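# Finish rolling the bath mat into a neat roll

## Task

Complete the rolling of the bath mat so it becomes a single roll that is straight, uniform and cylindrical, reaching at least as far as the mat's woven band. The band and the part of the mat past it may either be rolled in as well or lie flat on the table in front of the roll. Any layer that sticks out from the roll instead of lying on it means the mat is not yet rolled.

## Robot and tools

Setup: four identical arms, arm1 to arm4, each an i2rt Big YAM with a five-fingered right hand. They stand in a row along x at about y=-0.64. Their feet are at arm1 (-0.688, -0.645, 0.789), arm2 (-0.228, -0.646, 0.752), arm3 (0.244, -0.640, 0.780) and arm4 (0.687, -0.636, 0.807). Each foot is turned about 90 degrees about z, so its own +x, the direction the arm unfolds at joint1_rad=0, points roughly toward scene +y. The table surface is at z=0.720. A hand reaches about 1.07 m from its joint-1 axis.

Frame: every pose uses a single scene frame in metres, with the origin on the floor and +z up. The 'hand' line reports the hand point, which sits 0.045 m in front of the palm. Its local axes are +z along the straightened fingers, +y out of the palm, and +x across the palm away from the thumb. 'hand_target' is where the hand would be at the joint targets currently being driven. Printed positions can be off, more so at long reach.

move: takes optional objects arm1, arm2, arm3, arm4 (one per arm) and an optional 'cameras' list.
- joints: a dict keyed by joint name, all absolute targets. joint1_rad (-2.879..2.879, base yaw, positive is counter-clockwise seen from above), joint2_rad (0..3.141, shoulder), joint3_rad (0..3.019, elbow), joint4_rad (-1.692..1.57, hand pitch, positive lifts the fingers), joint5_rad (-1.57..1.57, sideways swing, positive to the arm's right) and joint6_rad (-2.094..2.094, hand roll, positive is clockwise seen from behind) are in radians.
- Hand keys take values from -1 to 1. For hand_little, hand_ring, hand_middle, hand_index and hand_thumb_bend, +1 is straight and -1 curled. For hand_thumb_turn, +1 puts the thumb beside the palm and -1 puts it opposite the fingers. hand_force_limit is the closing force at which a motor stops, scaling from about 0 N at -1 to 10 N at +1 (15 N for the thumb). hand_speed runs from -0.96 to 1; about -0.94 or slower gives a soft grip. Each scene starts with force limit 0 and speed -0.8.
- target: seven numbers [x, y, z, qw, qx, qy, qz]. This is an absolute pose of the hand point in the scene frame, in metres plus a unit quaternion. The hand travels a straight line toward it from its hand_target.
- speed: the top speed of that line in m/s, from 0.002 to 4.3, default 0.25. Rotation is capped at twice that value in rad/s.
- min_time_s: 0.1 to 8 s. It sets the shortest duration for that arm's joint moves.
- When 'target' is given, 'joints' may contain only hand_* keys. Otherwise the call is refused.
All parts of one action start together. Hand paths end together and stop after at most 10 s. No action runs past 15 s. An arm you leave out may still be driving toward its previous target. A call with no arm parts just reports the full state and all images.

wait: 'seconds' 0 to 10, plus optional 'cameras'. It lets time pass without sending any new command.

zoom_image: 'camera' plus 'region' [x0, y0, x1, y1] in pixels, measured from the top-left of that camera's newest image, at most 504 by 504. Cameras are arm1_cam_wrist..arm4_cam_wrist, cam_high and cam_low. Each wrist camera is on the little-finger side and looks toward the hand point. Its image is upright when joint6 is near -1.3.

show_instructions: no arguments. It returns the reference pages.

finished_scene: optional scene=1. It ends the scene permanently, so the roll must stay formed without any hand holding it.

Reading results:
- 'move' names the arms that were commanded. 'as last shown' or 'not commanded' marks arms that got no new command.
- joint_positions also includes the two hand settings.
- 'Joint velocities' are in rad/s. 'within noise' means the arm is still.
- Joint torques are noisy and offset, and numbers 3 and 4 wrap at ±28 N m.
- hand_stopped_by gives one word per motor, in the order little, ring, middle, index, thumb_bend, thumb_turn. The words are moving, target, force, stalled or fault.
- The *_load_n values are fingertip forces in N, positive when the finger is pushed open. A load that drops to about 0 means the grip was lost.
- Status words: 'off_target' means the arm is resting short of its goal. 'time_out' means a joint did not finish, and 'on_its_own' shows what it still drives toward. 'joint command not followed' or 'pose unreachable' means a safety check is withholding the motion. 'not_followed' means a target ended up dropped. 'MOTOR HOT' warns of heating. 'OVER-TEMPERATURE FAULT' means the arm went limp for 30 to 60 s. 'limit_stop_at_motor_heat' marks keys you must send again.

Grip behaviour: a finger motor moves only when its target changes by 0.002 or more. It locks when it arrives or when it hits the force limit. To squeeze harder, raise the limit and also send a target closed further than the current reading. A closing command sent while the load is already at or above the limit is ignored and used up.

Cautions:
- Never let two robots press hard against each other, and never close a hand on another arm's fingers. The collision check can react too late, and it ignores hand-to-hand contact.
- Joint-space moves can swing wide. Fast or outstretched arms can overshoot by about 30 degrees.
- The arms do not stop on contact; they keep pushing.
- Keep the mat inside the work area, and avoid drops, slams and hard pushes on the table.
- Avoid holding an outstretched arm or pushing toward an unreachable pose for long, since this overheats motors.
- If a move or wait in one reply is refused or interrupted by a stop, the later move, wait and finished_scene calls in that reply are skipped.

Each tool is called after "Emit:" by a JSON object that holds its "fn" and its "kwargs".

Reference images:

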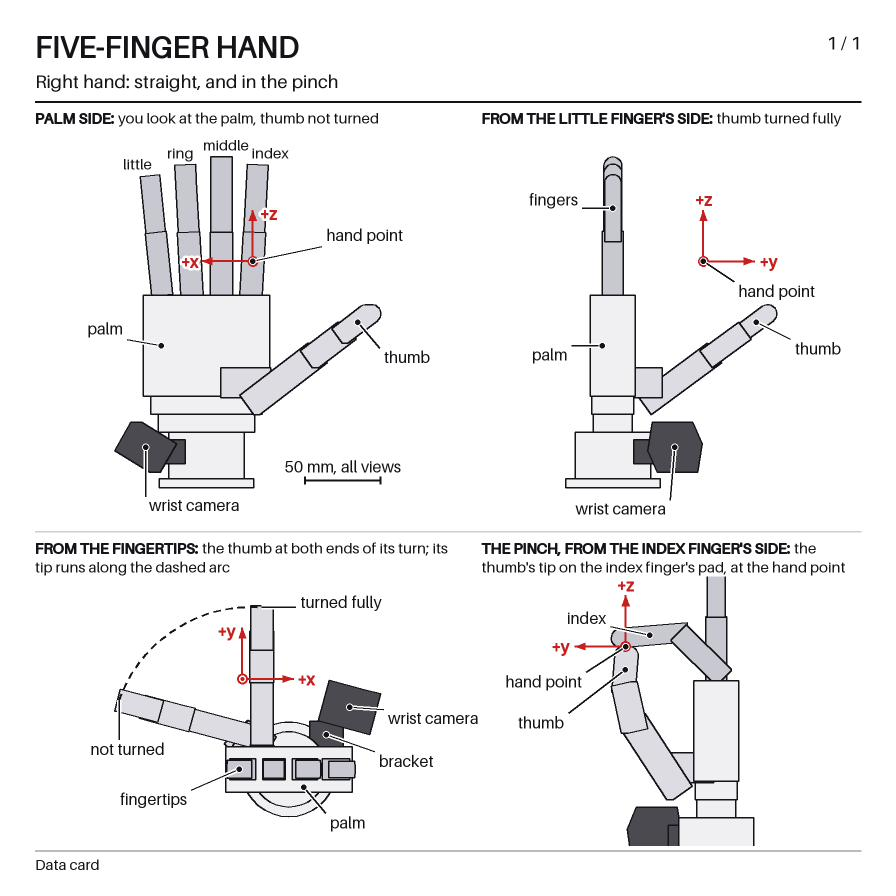

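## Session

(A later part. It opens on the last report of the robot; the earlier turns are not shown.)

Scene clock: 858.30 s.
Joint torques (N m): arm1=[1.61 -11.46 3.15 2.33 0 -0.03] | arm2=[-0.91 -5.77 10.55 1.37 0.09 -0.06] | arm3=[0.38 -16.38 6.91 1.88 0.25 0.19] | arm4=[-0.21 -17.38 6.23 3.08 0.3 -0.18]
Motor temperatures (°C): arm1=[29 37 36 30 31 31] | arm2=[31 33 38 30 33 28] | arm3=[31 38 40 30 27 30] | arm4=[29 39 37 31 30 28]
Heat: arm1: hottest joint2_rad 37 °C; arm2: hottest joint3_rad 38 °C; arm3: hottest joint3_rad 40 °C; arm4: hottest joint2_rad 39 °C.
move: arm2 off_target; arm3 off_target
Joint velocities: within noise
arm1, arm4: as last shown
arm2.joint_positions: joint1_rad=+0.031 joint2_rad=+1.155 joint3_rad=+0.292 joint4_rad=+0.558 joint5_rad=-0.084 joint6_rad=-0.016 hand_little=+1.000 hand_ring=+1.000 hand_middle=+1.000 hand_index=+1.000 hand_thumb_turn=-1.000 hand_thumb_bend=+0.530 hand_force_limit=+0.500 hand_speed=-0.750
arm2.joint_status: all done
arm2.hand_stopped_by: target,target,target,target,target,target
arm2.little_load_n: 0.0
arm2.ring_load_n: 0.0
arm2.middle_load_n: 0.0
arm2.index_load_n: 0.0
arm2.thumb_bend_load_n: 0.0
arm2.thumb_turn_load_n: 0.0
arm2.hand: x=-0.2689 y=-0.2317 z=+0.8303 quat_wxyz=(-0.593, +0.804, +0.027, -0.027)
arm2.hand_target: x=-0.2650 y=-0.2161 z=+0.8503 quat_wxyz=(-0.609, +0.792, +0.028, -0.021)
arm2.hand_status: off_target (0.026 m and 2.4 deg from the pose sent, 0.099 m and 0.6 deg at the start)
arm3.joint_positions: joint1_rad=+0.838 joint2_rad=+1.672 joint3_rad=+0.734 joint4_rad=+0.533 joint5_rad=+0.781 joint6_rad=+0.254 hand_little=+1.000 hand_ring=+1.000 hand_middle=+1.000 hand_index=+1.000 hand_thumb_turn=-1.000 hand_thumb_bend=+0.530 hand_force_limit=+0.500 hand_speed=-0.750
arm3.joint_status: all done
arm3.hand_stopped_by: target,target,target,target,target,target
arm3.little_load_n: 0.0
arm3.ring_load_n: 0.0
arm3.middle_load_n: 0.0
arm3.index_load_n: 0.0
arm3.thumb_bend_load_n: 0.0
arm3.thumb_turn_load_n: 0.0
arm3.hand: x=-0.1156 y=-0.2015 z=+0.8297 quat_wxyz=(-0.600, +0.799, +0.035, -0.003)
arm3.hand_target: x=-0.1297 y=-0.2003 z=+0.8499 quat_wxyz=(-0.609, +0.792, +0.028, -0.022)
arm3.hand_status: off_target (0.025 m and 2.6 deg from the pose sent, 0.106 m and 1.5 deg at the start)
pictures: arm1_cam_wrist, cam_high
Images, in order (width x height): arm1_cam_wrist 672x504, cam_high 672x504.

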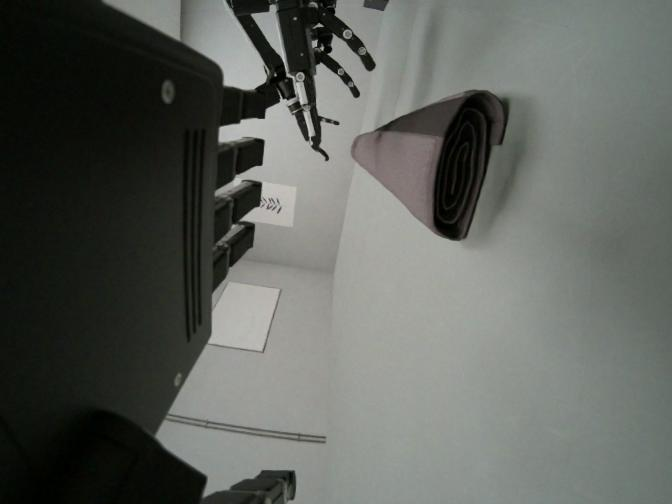

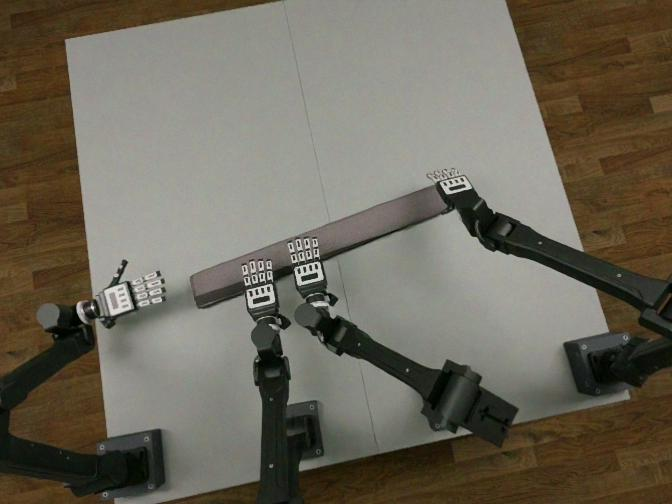

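Emit:
{"fn": "move", "kwargs": {"arm2": {"target": [-0.265, -0.32, 0.90, 0.6088, -0.7922, -0.0276, 0.0213], "speed": 0.25}, "arm3": {"target": [-0.10, -0.32, 0.90, 0.6088, -0.7922, -0.0276, 0.0213], "speed": 0.25}, "arm4": {"target": [0.303, -0.22, 0.92, 0.4997, -0.8655, -0.0302, 0.0175], "speed": 0.25}, "cameras": ["cam_high", "cam_low", "arm1_cam_wrist"]}}

Emit:
{"fn": "zoom_image", "kwargs": {"camera": "cam_low", "region": [360, 240, 500, 340]}}

Emit:
{"fn": "zoom_image", "kwargs": {"camera": "cam_high", "region": [170, 160, 330, 320]}}

Emit:
{"fn": "zoom_image", "kwargs": {"camera": "cam_high", "region": [310, 140, 480, 270]}}

Scene clock: 861.17 s.
Joint torques (N m): arm1=[1.08 -12.34 3.15 2.11 0.01 -0.07] | arm2=[-2.14 -1.26 11.58 1.31 -0.07 -0.08] | arm3=[0.03 -11.05 6.45 1.72 0.42 0.22] | arm4=[-0.5 -12.92 6.45 1.52 0.39 0.04]
Motor temperatures (°C): arm1=[29 37 36 30 31 31] | arm2=[31 33 38 30 33 28] | arm3=[31 38 40 30 27 30] | arm4=[29 39 37 31 30 28]
Heat: arm1: hottest joint2_rad 37 °C; arm2: hottest joint3_rad 38 °C; arm3: hottest joint3_rad 40 °C; arm4: hottest joint2_rad 39 °C.
move: arm2 off_target; arm3 done; arm4 done
Joint velocities: within noise
arm1: as last shown
arm1.thumb_turn_load_n: 0.0
arm2.joint_positions: joint1_rad=+0.023 joint2_rad=+0.471 joint3_rad=+0.219 joint4_rad=-0.033 joint5_rad=-0.090 joint6_rad=-0.018 hand_little=+1.000 hand_ring=+1.000 hand_middle=+1.000 hand_index=+1.000 hand_thumb_turn=-1.000 hand_thumb_bend=+0.530 hand_force_limit=+0.500 hand_speed=-0.750
arm2.joint_status: not commanded
arm2.hand_stopped_by: target,target,target,target,target,target
arm2.little_load_n: 0.0
arm2.ring_load_n: 0.0
arm2.middle_load_n: 0.0
arm2.index_load_n: 0.0
arm2.thumb_bend_load_n: 0.0
arm2.thumb_turn_load_n: 0.0
arm2.hand: x=-0.2681 y=-0.3236 z=+0.8881 quat_wxyz=(-0.601, +0.798, +0.026, -0.026)
arm2.hand_target: x=-0.2650 y=-0.3200 z=+0.8999 quat_wxyz=(-0.609, +0.792, +0.028, -0.021)
arm2.hand_status: off_target (0.013 m and 1.3 deg from the pose sent, 0.113 m and 2.4 deg at the start)
arm3.joint_positions: joint1_rad=+1.062 joint2_rad=+1.313 joint3_rad=+0.576 joint4_rad=+0.244 joint5_rad=+0.981 joint6_rad=+0.395 hand_little=+1.000 hand_ring=+1.000 hand_middle=+1.000 hand_index=+1.000 hand_thumb_turn=-1.000 hand_thumb_bend=+0.530 hand_force_limit=+0.500 hand_speed=-0.750
arm3.joint_status: not commanded
arm3.hand_stopped_by: target,target,target,target,target,target
arm3.little_load_n: 0.0
arm3.ring_load_n: -0.5
arm3.middle_load_n: 0.0
arm3.index_load_n: 0.0
arm3.thumb_bend_load_n: 0.0
arm3.thumb_turn_load_n: 0.0
arm3.hand: x=-0.0968 y=-0.3157 z=+0.8925 quat_wxyz=(-0.607, +0.794, +0.033, -0.011)
arm3.hand_target: x=-0.0999 y=-0.3199 z=+0.8998 quat_wxyz=(-0.609, +0.792, +0.028, -0.021)
arm3.hand_status: done (0.009 m and 1.4 deg from the pose sent, 0.139 m and 2.6 deg at the start)
arm4.joint_positions: joint1_rad=+0.867 joint2_rad=+1.517 joint3_rad=+0.952 joint4_rad=-0.132 joint5_rad=+0.675 joint6_rad=+0.482 hand_little=+0.740 hand_ring=+0.740 hand_middle=+0.740 hand_index=+0.740 hand_thumb_turn=-1.000 hand_thumb_bend=+1.000 hand_force_limit=+0.500 hand_speed=-0.800
arm4.joint_status: not commanded
arm4.hand_stopped_by: target,target,target,target,target,target
arm4.little_load_n: 0.0
arm4.ring_load_n: 0.0
arm4.middle_load_n: 0.0
arm4.index_load_n: 0.0
arm4.thumb_bend_load_n: 0.0
arm4.thumb_turn_load_n: 0.0
arm4.hand: x=+0.3001 y=-0.2151 z=+0.9188 quat_wxyz=(-0.501, +0.865, +0.032, -0.017)
arm4.hand_target: x=+0.3030 y=-0.2199 z=+0.9198 quat_wxyz=(-0.500, +0.866, +0.030, -0.017)
arm4.hand_status: done (0.006 m and 0.3 deg from the pose sent, 0.159 m and 1.5 deg at the start)
pictures: arm1_cam_wrist, cam_high, cam_low
Images, in order (width x height): arm1_cam_wrist 672x504, cam_high 672x504, cam_low 672x504.

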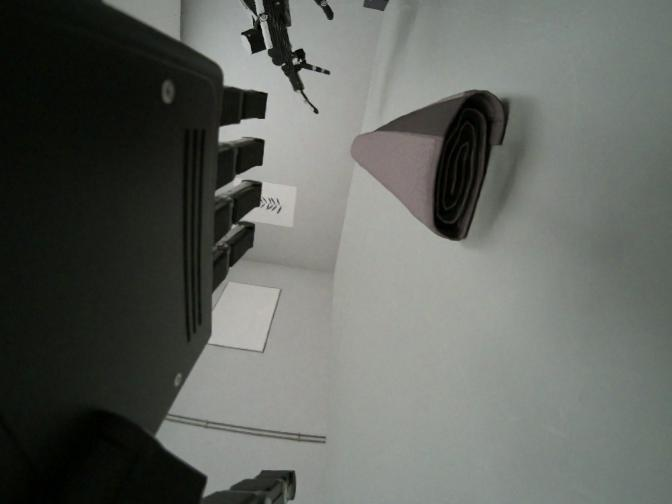

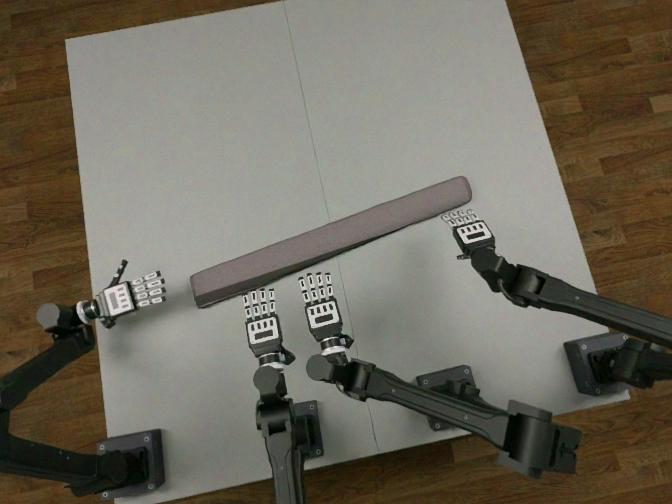

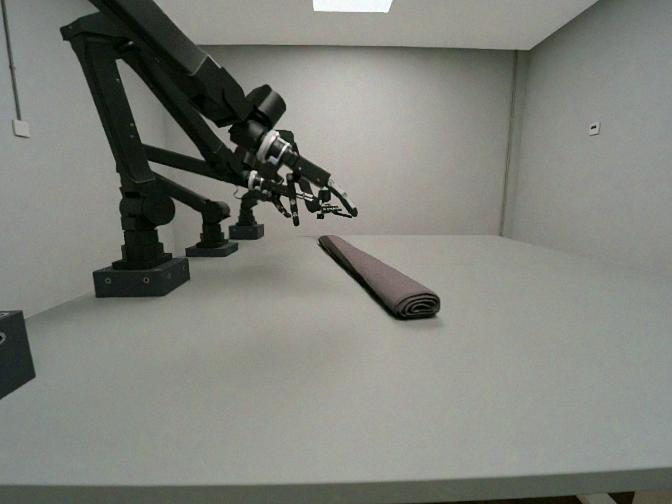

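Scaled by 3.600 from the camera's image (finer frame: 960x720).

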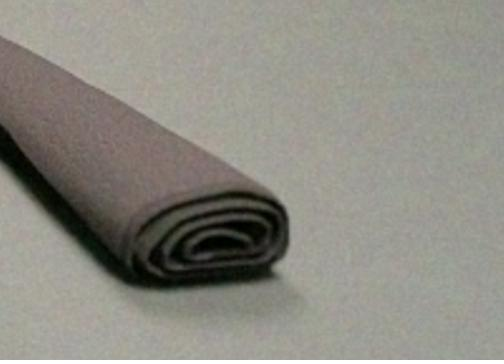

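Scaled by 3.150 from the camera's image (finer frame: 960x720).

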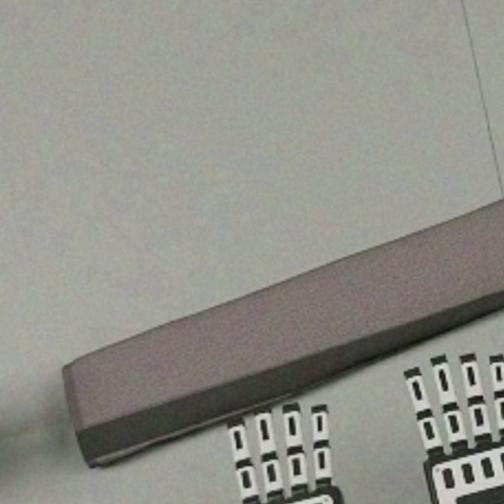

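Scaled by 2.965 from the camera's image (finer frame: 960x720).

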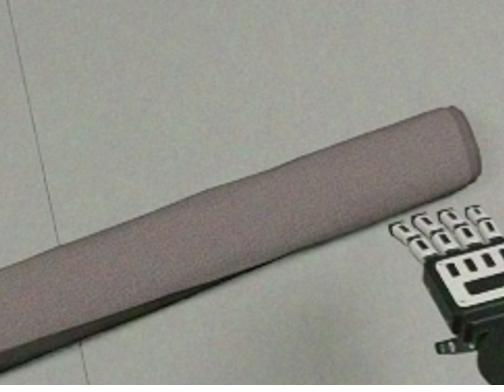

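Emit:
{"fn": "zoom_image", "kwargs": {"camera": "arm1_cam_wrist", "region": [400, 70, 540, 260]}}

Scaled by 2.653 from the camera's image (finer frame: 960x720).

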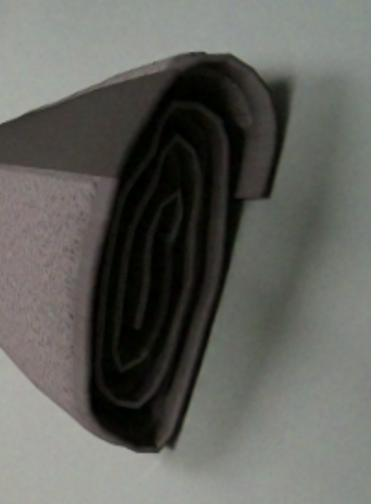

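Emit:
{"fn": "move", "kwargs": {"arm2": {"target": [-0.42, -0.19, 0.88, 0.4617, -0.8864, -0.0309, 0.0162], "speed": 0.2, "joints": {"hand_thumb_bend": 1.0, "hand_index": 0.85, "hand_middle": 0.85, "hand_ring": 0.85, "hand_little": 0.85, "hand_speed": 0}}, "arm3": {"target": [-0.10, -0.36, 0.92, 0.6088, -0.7922, -0.0276, 0.0213], "speed": 0.2}, "cameras": ["cam_high", "arm1_cam_wrist"]}}

Scene clock: 866.83 s.
Joint torques (N m): arm1=[1.79 -12.04 2.88 2 -0.01 -0.07] | arm2=[0.03 -7.82 12.71 1.05 0.35 0.01] | arm3=[0.26 -9.93 7.34 1.52 0.5 0.22] | arm4=[-0.62 -13.16 6.43 1.55 0.38 0.02]
Motor temperatures (°C): arm1=[29 37 36 30 31 31] | arm2=[31 32 39 30 33 28] | arm3=[31 38 40 30 27 30] | arm4=[29 39 37 31 30 28]
Heat: arm1: hottest joint2_rad 37 °C; arm2: hottest joint3_rad 39 °C; arm3: hottest joint3_rad 40 °C; arm4: hottest joint2_rad 39 °C.
move: arm2 off_target; arm3 off_target
Joint velocities: within noise
arm1, arm4: as last shown
arm1.thumb_turn_load_n: -0.5
arm2.joint_positions: joint1_rad=+0.468 joint2_rad=+1.254 joint3_rad=+0.724 joint4_rad=-0.149 joint5_rad=+0.292 joint6_rad=+0.203 hand_little=+0.850 hand_ring=+0.850 hand_middle=+0.850 hand_index=+0.850 hand_thumb_turn=-1.000 hand_thumb_bend=+1.000 hand_force_limit=+0.500 hand_speed=+0.000
arm2.joint_status: all done
arm2.hand_stopped_by: target,target,target,target,target,target
arm2.little_load_n: 0.0
arm2.ring_load_n: -0.5
arm2.middle_load_n: 0.0
arm2.index_load_n: 0.0
arm2.thumb_bend_load_n: 0.0
arm2.thumb_turn_load_n: 0.0
arm2.hand: x=-0.4103 y=-0.2059 z=+0.8604 quat_wxyz=(-0.448, +0.893, +0.037, -0.008)
arm2.hand_target: x=-0.4197 y=-0.1910 z=+0.8805 quat_wxyz=(-0.462, +0.886, +0.031, -0.017)
arm2.hand_status: off_target (0.027 m and 2.1 deg from the pose sent, 0.202 m and 18.9 deg at the start)
arm3.joint_positions: joint1_rad=+1.171 joint2_rad=+1.215 joint3_rad=+0.576 joint4_rad=+0.045 joint5_rad=+1.077 joint6_rad=+0.505 hand_little=+1.000 hand_ring=+1.000 hand_middle=+1.000 hand_index=+1.000 hand_thumb_turn=-1.000 hand_thumb_bend=+0.530 hand_force_limit=+0.500 hand_speed=-0.750
arm3.joint_status: not commanded
arm3.hand_stopped_by: target,target,target,target,target,target
arm3.little_load_n: 0.0
arm3.ring_load_n: 0.0
arm3.middle_load_n: 0.0
arm3.index_load_n: 0.0
arm3.thumb_bend_load_n: 0.0
arm3.thumb_turn_load_n: 0.0
arm3.hand: x=-0.0945 y=-0.3560 z=+0.9092 quat_wxyz=(-0.606, +0.795, +0.034, -0.007)
arm3.hand_target: x=-0.0999 y=-0.3599 z=+0.9198 quat_wxyz=(-0.609, +0.792, +0.028, -0.021)
arm3.hand_status: off_target (0.013 m and 1.8 deg from the pose sent, 0.052 m and 1.4 deg at the start)
arm4.joint_positions: joint1_rad=+0.867 joint2_rad=+1.517 joint3_rad=+0.952 joint4_rad=-0.132 joint5_rad=+0.675 joint6_rad=+0.483 hand_little=+0.740 hand_ring=+0.740 hand_middle=+0.740 hand_index=+0.740 hand_thumb_turn=-1.000 hand_thumb_bend=+1.000 hand_force_limit=+0.500 hand_speed=-0.800
arm4.ring_load_n: -0.5
arm4.hand_target: x=+0.3029 y=-0.2199 z=+0.9198 quat_wxyz=(-0.500, +0.866, +0.030, -0.018)
pictures: arm1_cam_wrist, cam_high
Images, in order (width x height): arm1_cam_wrist 672x504, cam_high 672x504.

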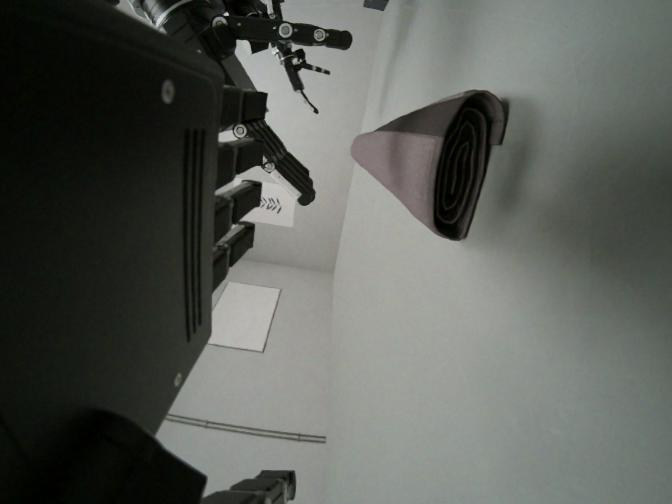

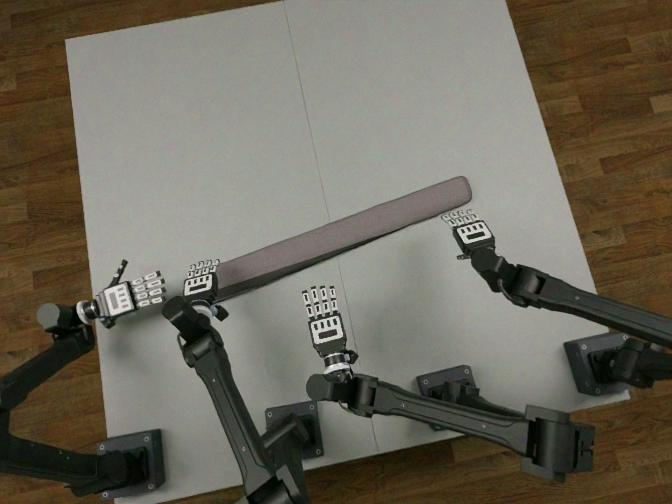

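Emit:
{"fn": "move", "kwargs": {"arm2": {"target": [-0.42, -0.19, 0.80, 0.4617, -0.8864, -0.0309, 0.0162], "speed": 0.1}, "cameras": ["arm1_cam_wrist"]}}

Emit:
{"fn": "zoom_image", "kwargs": {"camera": "arm1_cam_wrist", "region": [300, 20, 560, 280]}}

Scene clock: 868.70 s.
Joint torques (N m): arm1=[1.03 -10.7 2.73 1.91 0.04 -0.02] | arm2=[-0.56 -10.34 7.1 2 0.38 0.09] | arm3=[0.32 -9.99 7.36 1.61 0.49 0.21] | arm4=[-0.56 -12.22 6.52 1.58 0.42 0.01]
Motor temperatures (°C): arm1=[29 37 36 30 31 31] | arm2=[31 33 39 30 33 28] | arm3=[31 38 40 30 27 30] | arm4=[29 38 37 31 30 28]
Heat: arm1: hottest joint2_rad 37 °C; arm2: hottest joint3_rad 39 °C; arm3: hottest joint3_rad 40 °C; arm4: hottest joint2_rad 38 °C.
move: arm2 done
Joint velocities: within noise
arm1, arm3, arm4: as last shown
arm1.middle_load_n: -0.5
arm1.index_load_n: -0.5
arm1.thumb_turn_load_n: 0.0
arm2.joint_positions: joint1_rad=+0.468 joint2_rad=+1.417 joint3_rad=+0.660 joint4_rad=+0.098 joint5_rad=+0.292 joint6_rad=+0.204 hand_little=+0.850 hand_ring=+0.850 hand_middle=+0.850 hand_index=+0.850 hand_thumb_turn=-1.000 hand_thumb_bend=+1.000 hand_force_limit=+0.500 hand_speed=+0.000
arm2.joint_status: not commanded
arm2.hand_stopped_by: target,target,target,target,target,target
arm2.little_load_n: 0.0
arm2.ring_load_n: 0.0
arm2.middle_load_n: 0.0
arm2.index_load_n: 0.0
arm2.thumb_bend_load_n: 0.0
arm2.thumb_turn_load_n: 0.0
arm2.hand: x=-0.4166 y=-0.1922 z=+0.7986 quat_wxyz=(-0.456, +0.889, +0.035, -0.012)
arm2.hand_target: x=-0.4200 y=-0.1901 z=+0.8000 quat_wxyz=(-0.462, +0.886, +0.031, -0.016)
arm2.hand_status: done (0.004 m and 0.9 deg from the pose sent, 0.063 m and 2.1 deg at the start)
arm3.hand: x=-0.0945 y=-0.3559 z=+0.9092 quat_wxyz=(-0.606, +0.795, +0.034, -0.007)
Images, in order (width x height): arm1_cam_wrist 672x504.

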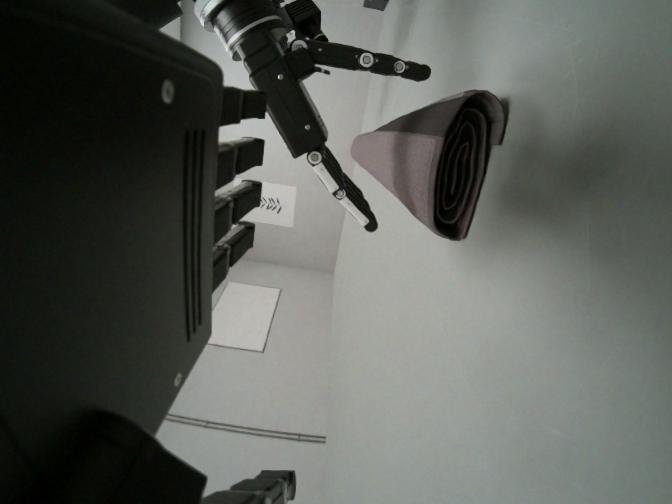

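Scaled by 1.938 from the camera's image (finer frame: 960x720).

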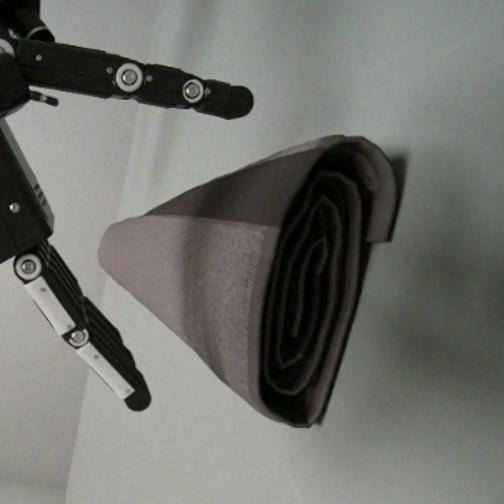

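Emit:
{"fn": "move", "kwargs": {"arm2": {"target": [-0.42, -0.188, 0.76, 0.4617, -0.8864, -0.0309, 0.0162], "speed": 0.06}, "cameras": ["arm1_cam_wrist"]}}

Emit:
{"fn": "zoom_image", "kwargs": {"camera": "arm1_cam_wrist", "region": [300, 20, 560, 280]}}

Scene clock: 870.23 s.
Joint torques (N m): arm1=[0.91 -11.69 3.33 2.06 0.04 0] | arm2=[-1.32 -10.11 6.11 2.1 0.18 0.09] | arm3=[0.32 -9.93 7.36 1.59 0.49 0.21] | arm4=[-0.21 -13.1 6.54 1.46 0.35 0.03]
Motor temperatures (°C): arm1=[29 37 36 30 31 31] | arm2=[31 33 39 30 33 28] | arm3=[31 38 40 30 27 30] | arm4=[29 38 37 31 30 28]
Heat: arm1: hottest joint2_rad 37 °C; arm2: hottest joint3_rad 39 °C; arm3: hottest joint3_rad 40 °C; arm4: hottest joint2_rad 38 °C.
move: arm2 done
Joint velocities: within noise
arm1.joint_positions: joint1_rad=+0.160 joint2_rad=+1.969 joint3_rad=+0.709 joint4_rad=+1.215 joint5_rad=+1.520 joint6_rad=+0.035 hand_little=+1.000 hand_ring=+1.000 hand_middle=+1.000 hand_index=+1.000 hand_thumb_turn=+1.000 hand_thumb_bend=+1.000 hand_force_limit=+0.500 hand_speed=+0.000
arm1.joint_status: not commanded
arm1.hand_stopped_by: target,target,target,target,target,target
arm1.little_load_n: 0.0
arm1.ring_load_n: -0.5
arm1.middle_load_n: 0.0
arm1.index_load_n: 0.0
arm1.thumb_bend_load_n: 0.0
arm1.thumb_turn_load_n: -0.5
arm1.hand: x=-0.5545 y=-0.1625 z=+0.8138 quat_wxyz=(-0.539, +0.545, -0.452, +0.456)
arm1.hand_target: x=-0.5550 y=-0.1649 z=+0.8151 quat_wxyz=(-0.542, +0.542, -0.455, +0.454)
arm1.hand_status: not commanded
arm2.joint_positions: joint1_rad=+0.468 joint2_rad=+1.525 joint3_rad=+0.628 joint4_rad=+0.241 joint5_rad=+0.292 joint6_rad=+0.204 hand_little=+0.850 hand_ring=+0.850 hand_middle=+0.850 hand_index=+0.850 hand_thumb_turn=-1.000 hand_thumb_bend=+1.000 hand_force_limit=+0.500 hand_speed=+0.000
arm2.joint_status: not commanded
arm2.hand_stopped_by: target,target,target,target,target,target
arm2.little_load_n: 0.0
arm2.ring_load_n: 0.0
arm2.middle_load_n: 0.0
arm2.index_load_n: 0.0
arm2.thumb_bend_load_n: 0.0
arm2.thumb_turn_load_n: 0.0
arm2.hand: x=-0.4179 y=-0.1895 z=+0.7600 quat_wxyz=(-0.458, +0.888, +0.034, -0.013)
arm2.hand_target: x=-0.4201 y=-0.1879 z=+0.7602 quat_wxyz=(-0.462, +0.886, +0.031, -0.016)
arm2.hand_status: done (0.003 m and 0.8 deg from the pose sent, 0.039 m and 0.9 deg at the start)
arm3, arm4: as last shown
arm4.ring_load_n: 0.0
Images, in order (width x height): arm1_cam_wrist 672x504.

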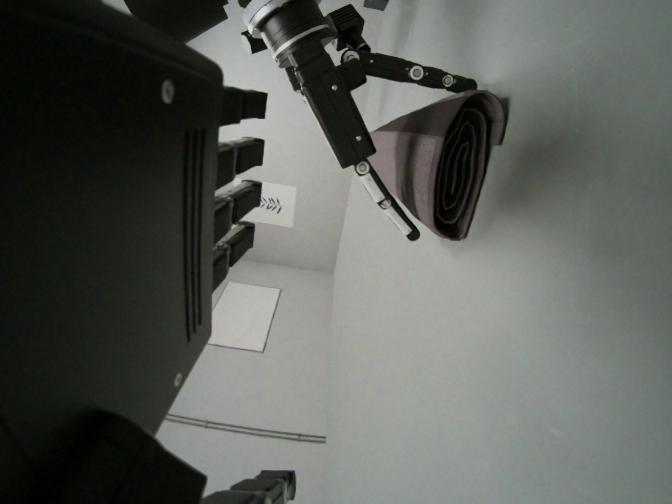

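Scaled by 1.938 from the camera's image (finer frame: 960x720).

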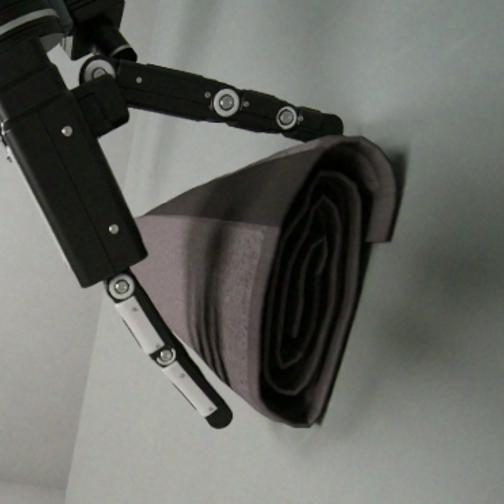

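Emit:
{"fn": "move", "kwargs": {"arm2": {"joints": {"hand_index": 0.5, "hand_middle": 0.5, "hand_ring": 0.5, "hand_little": 0.5, "hand_thumb_bend": 0.75, "hand_speed": -0.75, "hand_force_limit": 0.5}}, "cameras": ["arm1_cam_wrist"]}}

Emit:
{"fn": "zoom_image", "kwargs": {"camera": "arm1_cam_wrist", "region": [300, 20, 560, 280]}}

Scene clock: 871.73 s.
Joint torques (N m): arm1=[2.32 -11.16 2.76 2.22 0.07 -0.07] | arm2=[-0.91 -9.82 6.52 1.28 0.21 0.04] | arm3=[0.38 -9.99 7.36 1.61 0.49 0.22] | arm4=[-0.09 -12.92 6.5 1.48 0.39 0.03]
Motor temperatures (°C): arm1=[29 37 36 30 31 31] | arm2=[31 33 39 30 33 28] | arm3=[31 38 40 30 27 30] | arm4=[29 38 38 31 30 28]
Heat: arm1: hottest joint2_rad 37 °C; arm2: hottest joint3_rad 39 °C; arm3: hottest joint3_rad 40 °C; arm4: hottest joint2_rad 38 °C.
move: arm2 done
Joint velocities: within noise
arm1, arm3, arm4: as last shown
arm1.ring_load_n: 0.0
arm2.joint_positions: joint1_rad=+0.468 joint2_rad=+1.525 joint3_rad=+0.628 joint4_rad=+0.251 joint5_rad=+0.292 joint6_rad=+0.204 hand_little=+0.500 hand_ring=+0.501 hand_middle=+0.500 hand_index=+0.500 hand_thumb_turn=-1.000 hand_thumb_bend=+0.751 hand_force_limit=+0.500 hand_speed=-0.750
arm2.joint_status: all done
arm2.hand_stopped_by: target,target,target,target,target,target
arm2.little_load_n: 0.5
arm2.ring_load_n: 1.5
arm2.middle_load_n: 1.0
arm2.index_load_n: 0.0
arm2.thumb_bend_load_n: 1.5
arm2.thumb_turn_load_n: 0.5
arm2.hand: x=-0.4187 y=-0.1877 z=+0.7617 quat_wxyz=(-0.462, +0.886, +0.033, -0.014)
arm2.hand_target: x=-0.4201 y=-0.1880 z=+0.7601 quat_wxyz=(-0.462, +0.886, +0.031, -0.016)
arm2.hand_status: not commanded
arm3.ring_load_n: -0.5
arm3.thumb_turn_load_n: 0.5
arm4.thumb_bend_load_n: -0.5
Images, in order (width x height): arm1_cam_wrist 672x504.

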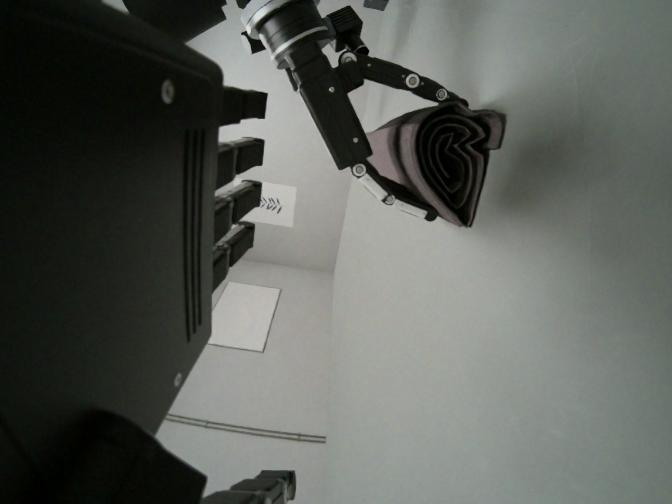

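Scaled by 1.938 from the camera's image (finer frame: 960x720).

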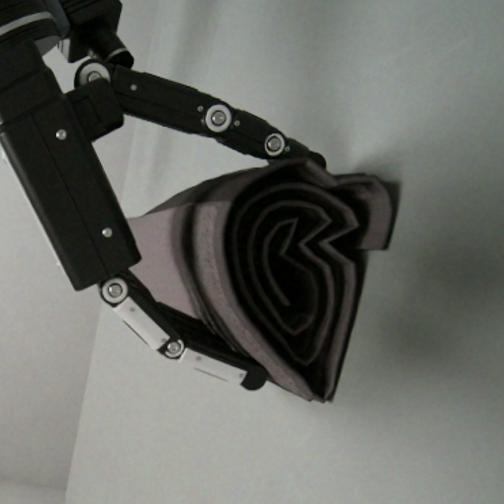

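Emit:
{"fn": "move", "kwargs": {"arm2": {"joints": {"hand_index": 0.62, "hand_middle": 0.62, "hand_ring": 0.62, "hand_little": 0.62, "hand_thumb_bend": 0.88, "hand_speed": -0.8}}}}

Emit:
{"fn": "move", "kwargs": {"arm2": {"joints": {"hand_index": 0.85, "hand_middle": 0.85, "hand_ring": 0.85, "hand_little": 0.85, "hand_thumb_bend": 1.0, "hand_speed": -0.7}}, "cameras": ["arm1_cam_wrist"]}}

Emit:
{"fn": "zoom_image", "kwargs": {"camera": "arm1_cam_wrist", "region": [300, 20, 560, 280]}}

Scene clock: 873.00 s.
Joint torques (N m): arm1=[1.08 -11.81 3.04 2 0.03 0] | arm2=[-0.67 -9.7 6.31 1.42 0.18 0.02] | arm3=[0.32 -9.99 7.34 1.61 0.5 0.21] | arm4=[-0.09 -12.28 6.42 1.4 0.38 -0.01]
Motor temperatures (°C): arm1=[29 37 36 30 31 31] | arm2=[31 33 38 30 33 28] | arm3=[31 38 40 30 27 30] | arm4=[29 38 38 31 30 28]
Heat: arm1: hottest joint2_rad 37 °C; arm2: hottest joint3_rad 38 °C; arm3: hottest joint3_rad 40 °C; arm4: hottest joint2_rad 38 °C.
move: arm2 done
Joint velocities: within noise
arm1, arm3, arm4: as last shown
arm2.joint_positions: joint1_rad=+0.468 joint2_rad=+1.525 joint3_rad=+0.628 joint4_rad=+0.251 joint5_rad=+0.292 joint6_rad=+0.204 hand_little=+0.620 hand_ring=+0.620 hand_middle=+0.620 hand_index=+0.620 hand_thumb_turn=-1.000 hand_thumb_bend=+0.880 hand_force_limit=+0.500 hand_speed=-0.800
arm2.joint_status: all done
arm2.hand_stopped_by: target,target,target,target,target,target
arm2.little_load_n: 0.0
arm2.ring_load_n: 0.0
arm2.middle_load_n: 0.0
arm2.index_load_n: 0.0
arm2.thumb_bend_load_n: 0.0
arm2.thumb_turn_load_n: 0.0
arm2.hand: x=-0.4187 y=-0.1877 z=+0.7617 quat_wxyz=(-0.462, +0.886, +0.033, -0.014)
arm2.hand_target: x=-0.4201 y=-0.1880 z=+0.7602 quat_wxyz=(-0.462, +0.886, +0.031, -0.016)
arm2.hand_status: not commanded
arm3.ring_load_n: 0.0
arm3.thumb_turn_load_n: 0.0
arm4.thumb_bend_load_n: 0.0
pictures: none

Scene clock: 873.77 s.
Joint torques (N m): arm1=[1.14 -11.05 3 2.32 0.05 -0.07] | arm2=[-0.03 -10.93 6.34 1.35 0.25 0.05] | arm3=[0.32 -10.05 7.35 1.61 0.5 0.21] | arm4=[-0.15 -13.27 6.42 1.63 0.42 0.02]
Motor temperatures (°C): arm1=[29 37 36 30 31 31] | arm2=[31 33 38 30 33 28] | arm3=[31 38 40 30 27 30] | arm4=[29 38 38 31 30 28]
Heat: arm1: hottest joint2_rad 37 °C; arm2: hottest joint3_rad 38 °C; arm3: hottest joint3_rad 40 °C; arm4: hottest joint2_rad 38 °C.
move: arm2 done
Joint velocities: within noise
arm1, arm3, arm4: as last shown
arm1.thumb_turn_load_n: 0.0
arm2.joint_positions: joint1_rad=+0.468 joint2_rad=+1.525 joint3_rad=+0.628 joint4_rad=+0.251 joint5_rad=+0.292 joint6_rad=+0.204 hand_little=+0.850 hand_ring=+0.850 hand_middle=+0.850 hand_index=+0.850 hand_thumb_turn=-1.000 hand_thumb_bend=+1.000 hand_force_limit=+0.500 hand_speed=-0.700
arm2.joint_status: all done
arm2.hand_stopped_by: target,target,target,target,target,target
arm2.little_load_n: -0.5
arm2.ring_load_n: 0.0
arm2.middle_load_n: 0.0
arm2.index_load_n: -0.5
arm2.thumb_bend_load_n: 0.0
arm2.thumb_turn_load_n: 0.0
arm2.hand: x=-0.4187 y=-0.1877 z=+0.7617 quat_wxyz=(-0.462, +0.886, +0.033, -0.014)
arm2.hand_target: x=-0.4201 y=-0.1880 z=+0.7602 quat_wxyz=(-0.462, +0.886, +0.031, -0.016)
arm2.hand_status: not commanded
arm3.ring_load_n: -0.5
Images, in order (width x height): arm1_cam_wrist 672x504.

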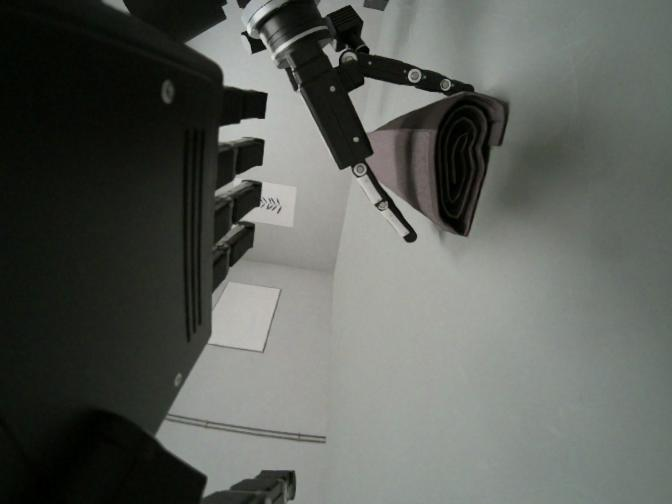

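Scaled by 1.938 from the camera's image (finer frame: 960x720).

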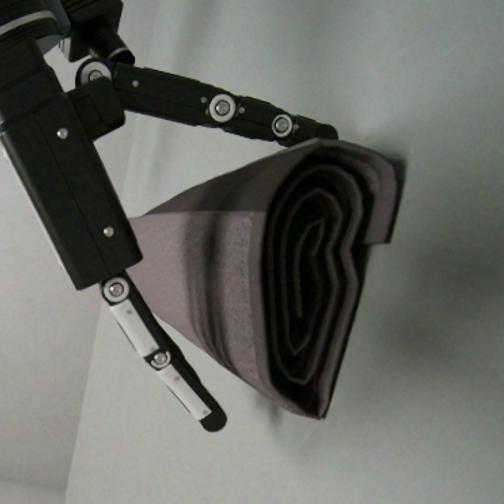

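Emit:
{"fn": "move", "kwargs": {"arm2": {"target": [-0.42, -0.186, 0.757, 0.3825, -0.9233, -0.0322, 0.0134], "speed": 0.06}, "cameras": ["arm1_cam_wrist"]}}

Emit:
{"fn": "zoom_image", "kwargs": {"camera": "arm1_cam_wrist", "region": [300, 20, 560, 280]}}

Scene clock: 876.53 s.
Joint torques (N m): arm1=[1.96 -11.87 3.3 2.18 0.02 -0.04] | arm2=[-2.08 -9.52 9.68 0.8 0.03 0.09] | arm3=[0.32 -9.93 7.36 1.62 0.5 0.21] | arm4=[-0.21 -13.1 6.49 1.52 0.39 0]
Motor temperatures (°C): arm1=[29 37 36 30 31 31] | arm2=[31 33 39 30 33 28] | arm3=[31 37 40 30 27 30] | arm4=[29 38 38 31 30 28]
Heat: arm1: hottest joint2_rad 37 °C; arm2: hottest joint3_rad 39 °C; arm3: hottest joint3_rad 40 °C; arm4: hottest joint2_rad 38 °C.
move: arm2 off_target
Joint velocities: within noise
arm1, arm3, arm4: as last shown
arm1.ring_load_n: -0.5
arm2.joint_positions: joint1_rad=+0.450 joint2_rad=+1.537 joint3_rad=+0.721 joint4_rad=-0.008 joint5_rad=+0.236 joint6_rad=+0.225 hand_little=+0.850 hand_ring=+0.850 hand_middle=+0.850 hand_index=+0.850 hand_thumb_turn=-1.000 hand_thumb_bend=+1.000 hand_force_limit=+0.500 hand_speed=-0.700
arm2.joint_status: not commanded
arm2.hand_stopped_by: target,target,target,target,target,target
arm2.little_load_n: 0.5
arm2.ring_load_n: 0.0
arm2.middle_load_n: 0.0
arm2.index_load_n: 0.0
arm2.thumb_bend_load_n: 0.0
arm2.thumb_turn_load_n: 0.0
arm2.hand: x=-0.4175 y=-0.1983 z=+0.7520 quat_wxyz=(-0.380, +0.924, +0.041, -0.010)
arm2.hand_target: x=-0.4198 y=-0.1863 z=+0.7572 quat_wxyz=(-0.383, +0.923, +0.032, -0.013)
arm2.hand_status: off_target (0.014 m and 1.1 deg from the pose sent, 0.005 m and 10.0 deg at the start)
arm3.ring_load_n: 0.0
Images, in order (width x height): arm1_cam_wrist 672x504.

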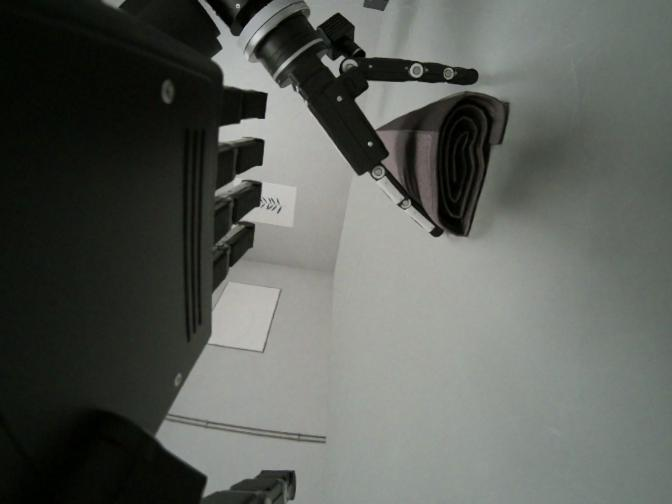

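Scaled by 1.938 from the camera's image (finer frame: 960x720).

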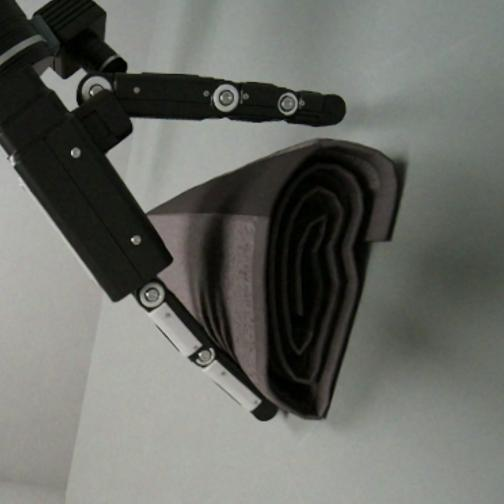

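Emit:
{"fn": "move", "kwargs": {"arm2": {"target": [-0.42, -0.174, 0.755, 0.3825, -0.9233, -0.0322, 0.0134], "speed": 0.06}, "cameras": ["arm1_cam_wrist"]}}

Emit:
{"fn": "zoom_image", "kwargs": {"camera": "arm1_cam_wrist", "region": [300, 20, 560, 280]}}

Scene clock: 877.77 s.
Joint torques (N m): arm1=[1.03 -10.4 2.97 2.03 0.01 0.03] | arm2=[-1.79 -10.05 10.07 0.85 0.1 0.01] | arm3=[0.26 -9.93 7.35 1.58 0.49 0.21] | arm4=[-0.44 -13.16 6.42 1.48 0.36 0.01]
Motor temperatures (°C): arm1=[29 37 36 30 31 31] | arm2=[31 33 39 30 33 28] | arm3=[31 37 40 30 28 30] | arm4=[29 38 38 31 30 28]
Heat: arm1: hottest joint2_rad 37 °C; arm2: hottest joint3_rad 39 °C; arm3: hottest joint3_rad 40 °C; arm4: hottest joint2_rad 38 °C.
move: arm2 off_target
Joint velocities: within noise
arm1, arm3: as last shown
arm1.ring_load_n: 0.0
arm2.joint_positions: joint1_rad=+0.441 joint2_rad=+1.562 joint3_rad=+0.745 joint4_rad=-0.008 joint5_rad=+0.227 joint6_rad=+0.225 hand_little=+0.850 hand_ring=+0.850 hand_middle=+0.850 hand_index=+0.850 hand_thumb_turn=-1.000 hand_thumb_bend=+1.000 hand_force_limit=+0.500 hand_speed=-0.700
arm2.joint_status: not commanded
arm2.hand_stopped_by: target,target,target,target,target,target
arm2.little_load_n: 0.0
arm2.ring_load_n: 0.0
arm2.middle_load_n: 0.0
arm2.index_load_n: 0.0
arm2.thumb_bend_load_n: 0.0
arm2.thumb_turn_load_n: 0.0
arm2.hand: x=-0.4185 y=-0.1890 z=+0.7498 quat_wxyz=(-0.379, +0.925, +0.039, -0.012)
arm2.hand_target: x=-0.4198 y=-0.1744 z=+0.7553 quat_wxyz=(-0.383, +0.923, +0.032, -0.013)
arm2.hand_status: off_target (0.016 m and 0.9 deg from the pose sent, 0.025 m and 1.1 deg at the start)
arm4.joint_positions: joint1_rad=+0.867 joint2_rad=+1.517 joint3_rad=+0.952 joint4_rad=-0.132 joint5_rad=+0.675 joint6_rad=+0.483 hand_little=+0.740 hand_ring=+0.740 hand_middle=+0.740 hand_index=+0.740 hand_thumb_turn=-1.000 hand_thumb_bend=+1.000 hand_force_limit=+0.500 hand_speed=-0.800
arm4.joint_status: not commanded
arm4.hand_stopped_by: target,target,target,target,target,target
arm4.little_load_n: 0.0
arm4.ring_load_n: 0.0
arm4.middle_load_n: 0.0
arm4.index_load_n: -0.5
arm4.thumb_bend_load_n: 0.0
arm4.thumb_turn_load_n: 0.5
arm4.hand: x=+0.3001 y=-0.2151 z=+0.9188 quat_wxyz=(-0.501, +0.865, +0.032, -0.017)
arm4.hand_target: x=+0.3029 y=-0.2199 z=+0.9198 quat_wxyz=(-0.500, +0.866, +0.030, -0.018)
arm4.hand_status: not commanded
Images, in order (width x height): arm1_cam_wrist 672x504.

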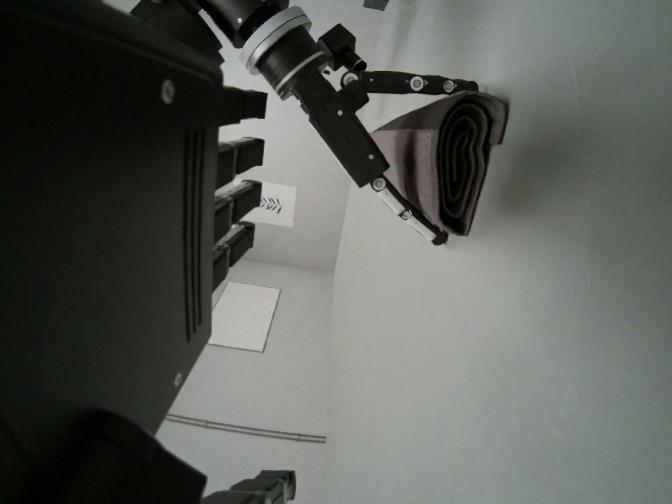

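Scaled by 1.938 from the camera's image (finer frame: 960x720).

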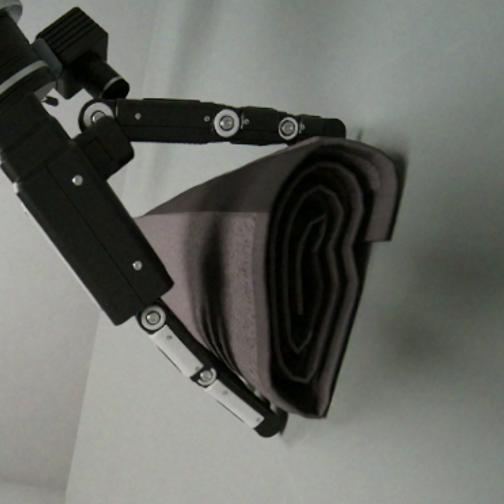

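Emit:
{"fn": "move", "kwargs": {"arm2": {"target": [-0.42, -0.172, 0.749, 0.3825, -0.9233, -0.0322, 0.0134], "speed": 0.06, "joints": {"hand_index": 0.7, "hand_middle": 0.7, "hand_ring": 0.7, "hand_little": 0.7, "hand_speed": -0.8}}}}

Emit:
{"fn": "move", "kwargs": {"arm2": {"joints": {"hand_index": 0.5, "hand_middle": 0.5, "hand_ring": 0.5, "hand_little": 0.5, "hand_thumb_bend": 0.85, "hand_speed": -0.8}}, "cameras": ["arm1_cam_wrist"]}}

Emit:
{"fn": "zoom_image", "kwargs": {"camera": "arm1_cam_wrist", "region": [300, 20, 560, 280]}}

Scene clock: 879.07 s.
Joint torques (N m): arm1=[1.67 -11.34 3.28 2.07 0.02 -0.04] | arm2=[-1.79 -8.41 9.03 1.57 0.11 0.03] | arm3=[0.38 -9.93 7.35 1.61 0.5 0.21] | arm4=[-0.62 -12.92 6.32 1.43 0.41 0.03]
Motor temperatures (°C): arm1=[29 37 36 30 31 31] | arm2=[31 33 39 30 33 28] | arm3=[31 37 40 30 28 30] | arm4=[29 38 38 31 30 28]
Heat: arm1: hottest joint2_rad 37 °C; arm2: hottest joint3_rad 39 °C; arm3: hottest joint3_rad 40 °C; arm4: hottest joint2_rad 38 °C.
move: arm2 done
Joint velocities: within noise
arm1, arm4: as last shown
arm2.joint_positions: joint1_rad=+0.437 joint2_rad=+1.569 joint3_rad=+0.760 joint4_rad=-0.005 joint5_rad=+0.226 joint6_rad=+0.225 hand_little=+0.700 hand_ring=+0.700 hand_middle=+0.700 hand_index=+0.700 hand_thumb_turn=-1.000 hand_thumb_bend=+1.000 hand_force_limit=+0.500 hand_speed=-0.800
arm2.joint_status: all done
arm2.hand_stopped_by: target,target,target,target,target,target
arm2.little_load_n: 0.0
arm2.ring_load_n: 0.0
arm2.middle_load_n: 0.0
arm2.index_load_n: 0.0
arm2.thumb_bend_load_n: 0.0
arm2.thumb_turn_load_n: 0.0
arm2.hand: x=-0.4199 y=-0.1815 z=+0.7534 quat_wxyz=(-0.383, +0.923, +0.036, -0.014)
arm2.hand_target: x=-0.4199 y=-0.1723 z=+0.7492 quat_wxyz=(-0.383, +0.923, +0.032, -0.013)
arm2.hand_status: done (0.010 m and 0.5 deg from the pose sent, 0.017 m and 0.9 deg at the start)
arm3.joint_positions: joint1_rad=+1.171 joint2_rad=+1.215 joint3_rad=+0.576 joint4_rad=+0.045 joint5_rad=+1.077 joint6_rad=+0.505 hand_little=+1.000 hand_ring=+1.000 hand_middle=+1.000 hand_index=+1.000 hand_thumb_turn=-1.000 hand_thumb_bend=+0.530 hand_force_limit=+0.500 hand_speed=-0.750
arm3.joint_status: not commanded
arm3.hand_stopped_by: target,target,target,target,target,target
arm3.little_load_n: 0.0
arm3.ring_load_n: 0.0
arm3.middle_load_n: 0.0
arm3.index_load_n: 0.0
arm3.thumb_bend_load_n: 0.5
arm3.thumb_turn_load_n: 0.0
arm3.hand: x=-0.0945 y=-0.3559 z=+0.9092 quat_wxyz=(-0.606, +0.795, +0.034, -0.007)
arm3.hand_target: x=-0.0999 y=-0.3599 z=+0.9198 quat_wxyz=(-0.609, +0.792, +0.028, -0.021)
arm3.hand_status: not commanded
arm4.index_load_n: 0.0
arm4.thumb_turn_load_n: 0.0
pictures: none

Scene clock: 880.07 s.
Joint torques (N m): arm1=[1.9 -12.28 2.84 1.88 -0.08 -0.05] | arm2=[-1.79 -9.76 7.91 0.76 0.1 0.05] | arm3=[0.32 -9.93 7.35 1.59 0.5 0.21] | arm4=[-0.09 -13.1 6.63 1.55 0.39 0.02]
Motor temperatures (°C): arm1=[29 37 36 30 31 31] | arm2=[31 33 39 30 33 28] | arm3=[31 37 40 30 28 30] | arm4=[29 38 38 31 31 28]
Heat: arm1: hottest joint2_rad 37 °C; arm2: hottest joint3_rad 39 °C; arm3: hottest joint3_rad 40 °C; arm4: hottest joint2_rad 38 °C.
move: arm2 done
Joint velocities: within noise
arm1, arm3, arm4: as last shown
arm1.middle_load_n: -0.5
arm1.thumb_turn_load_n: -0.5
arm2.joint_positions: joint1_rad=+0.436 joint2_rad=+1.574 joint3_rad=+0.771 joint4_rad=+0.008 joint5_rad=+0.226 joint6_rad=+0.225 hand_little=+0.500 hand_ring=+0.500 hand_middle=+0.500 hand_index=+0.500 hand_thumb_turn=-1.000 hand_thumb_bend=+0.852 hand_force_limit=+0.500 hand_speed=-0.800
arm2.joint_status: all done
arm2.hand_stopped_by: target,target,target,target,target,target
arm2.little_load_n: 2.0
arm2.ring_load_n: 1.0
arm2.middle_load_n: 1.5
arm2.index_load_n: 0.0
arm2.thumb_bend_load_n: 2.0
arm2.thumb_turn_load_n: 1.5
arm2.hand: x=-0.4226 y=-0.1741 z=+0.7573 quat_wxyz=(-0.392, +0.919, +0.035, -0.017)
arm2.hand_target: x=-0.4198 y=-0.1723 z=+0.7491 quat_wxyz=(-0.382, +0.923, +0.032, -0.013)
arm2.hand_status: not commanded
arm3.thumb_bend_load_n: 0.0
arm4.index_load_n: -0.5
Images, in order (width x height): arm1_cam_wrist 672x504.

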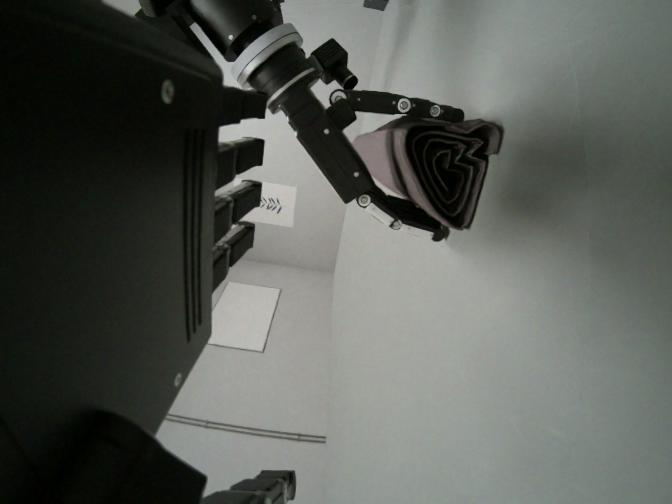

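Scaled by 1.938 from the camera's image (finer frame: 960x720).

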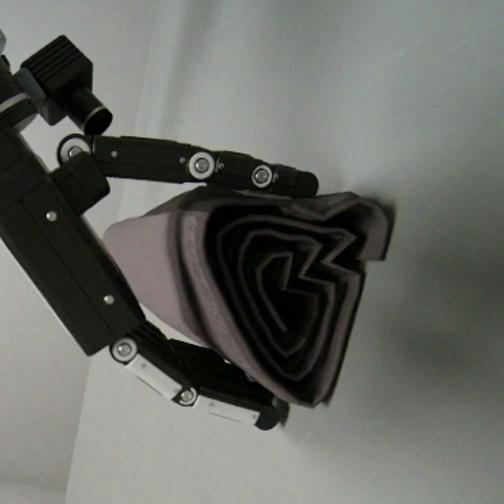

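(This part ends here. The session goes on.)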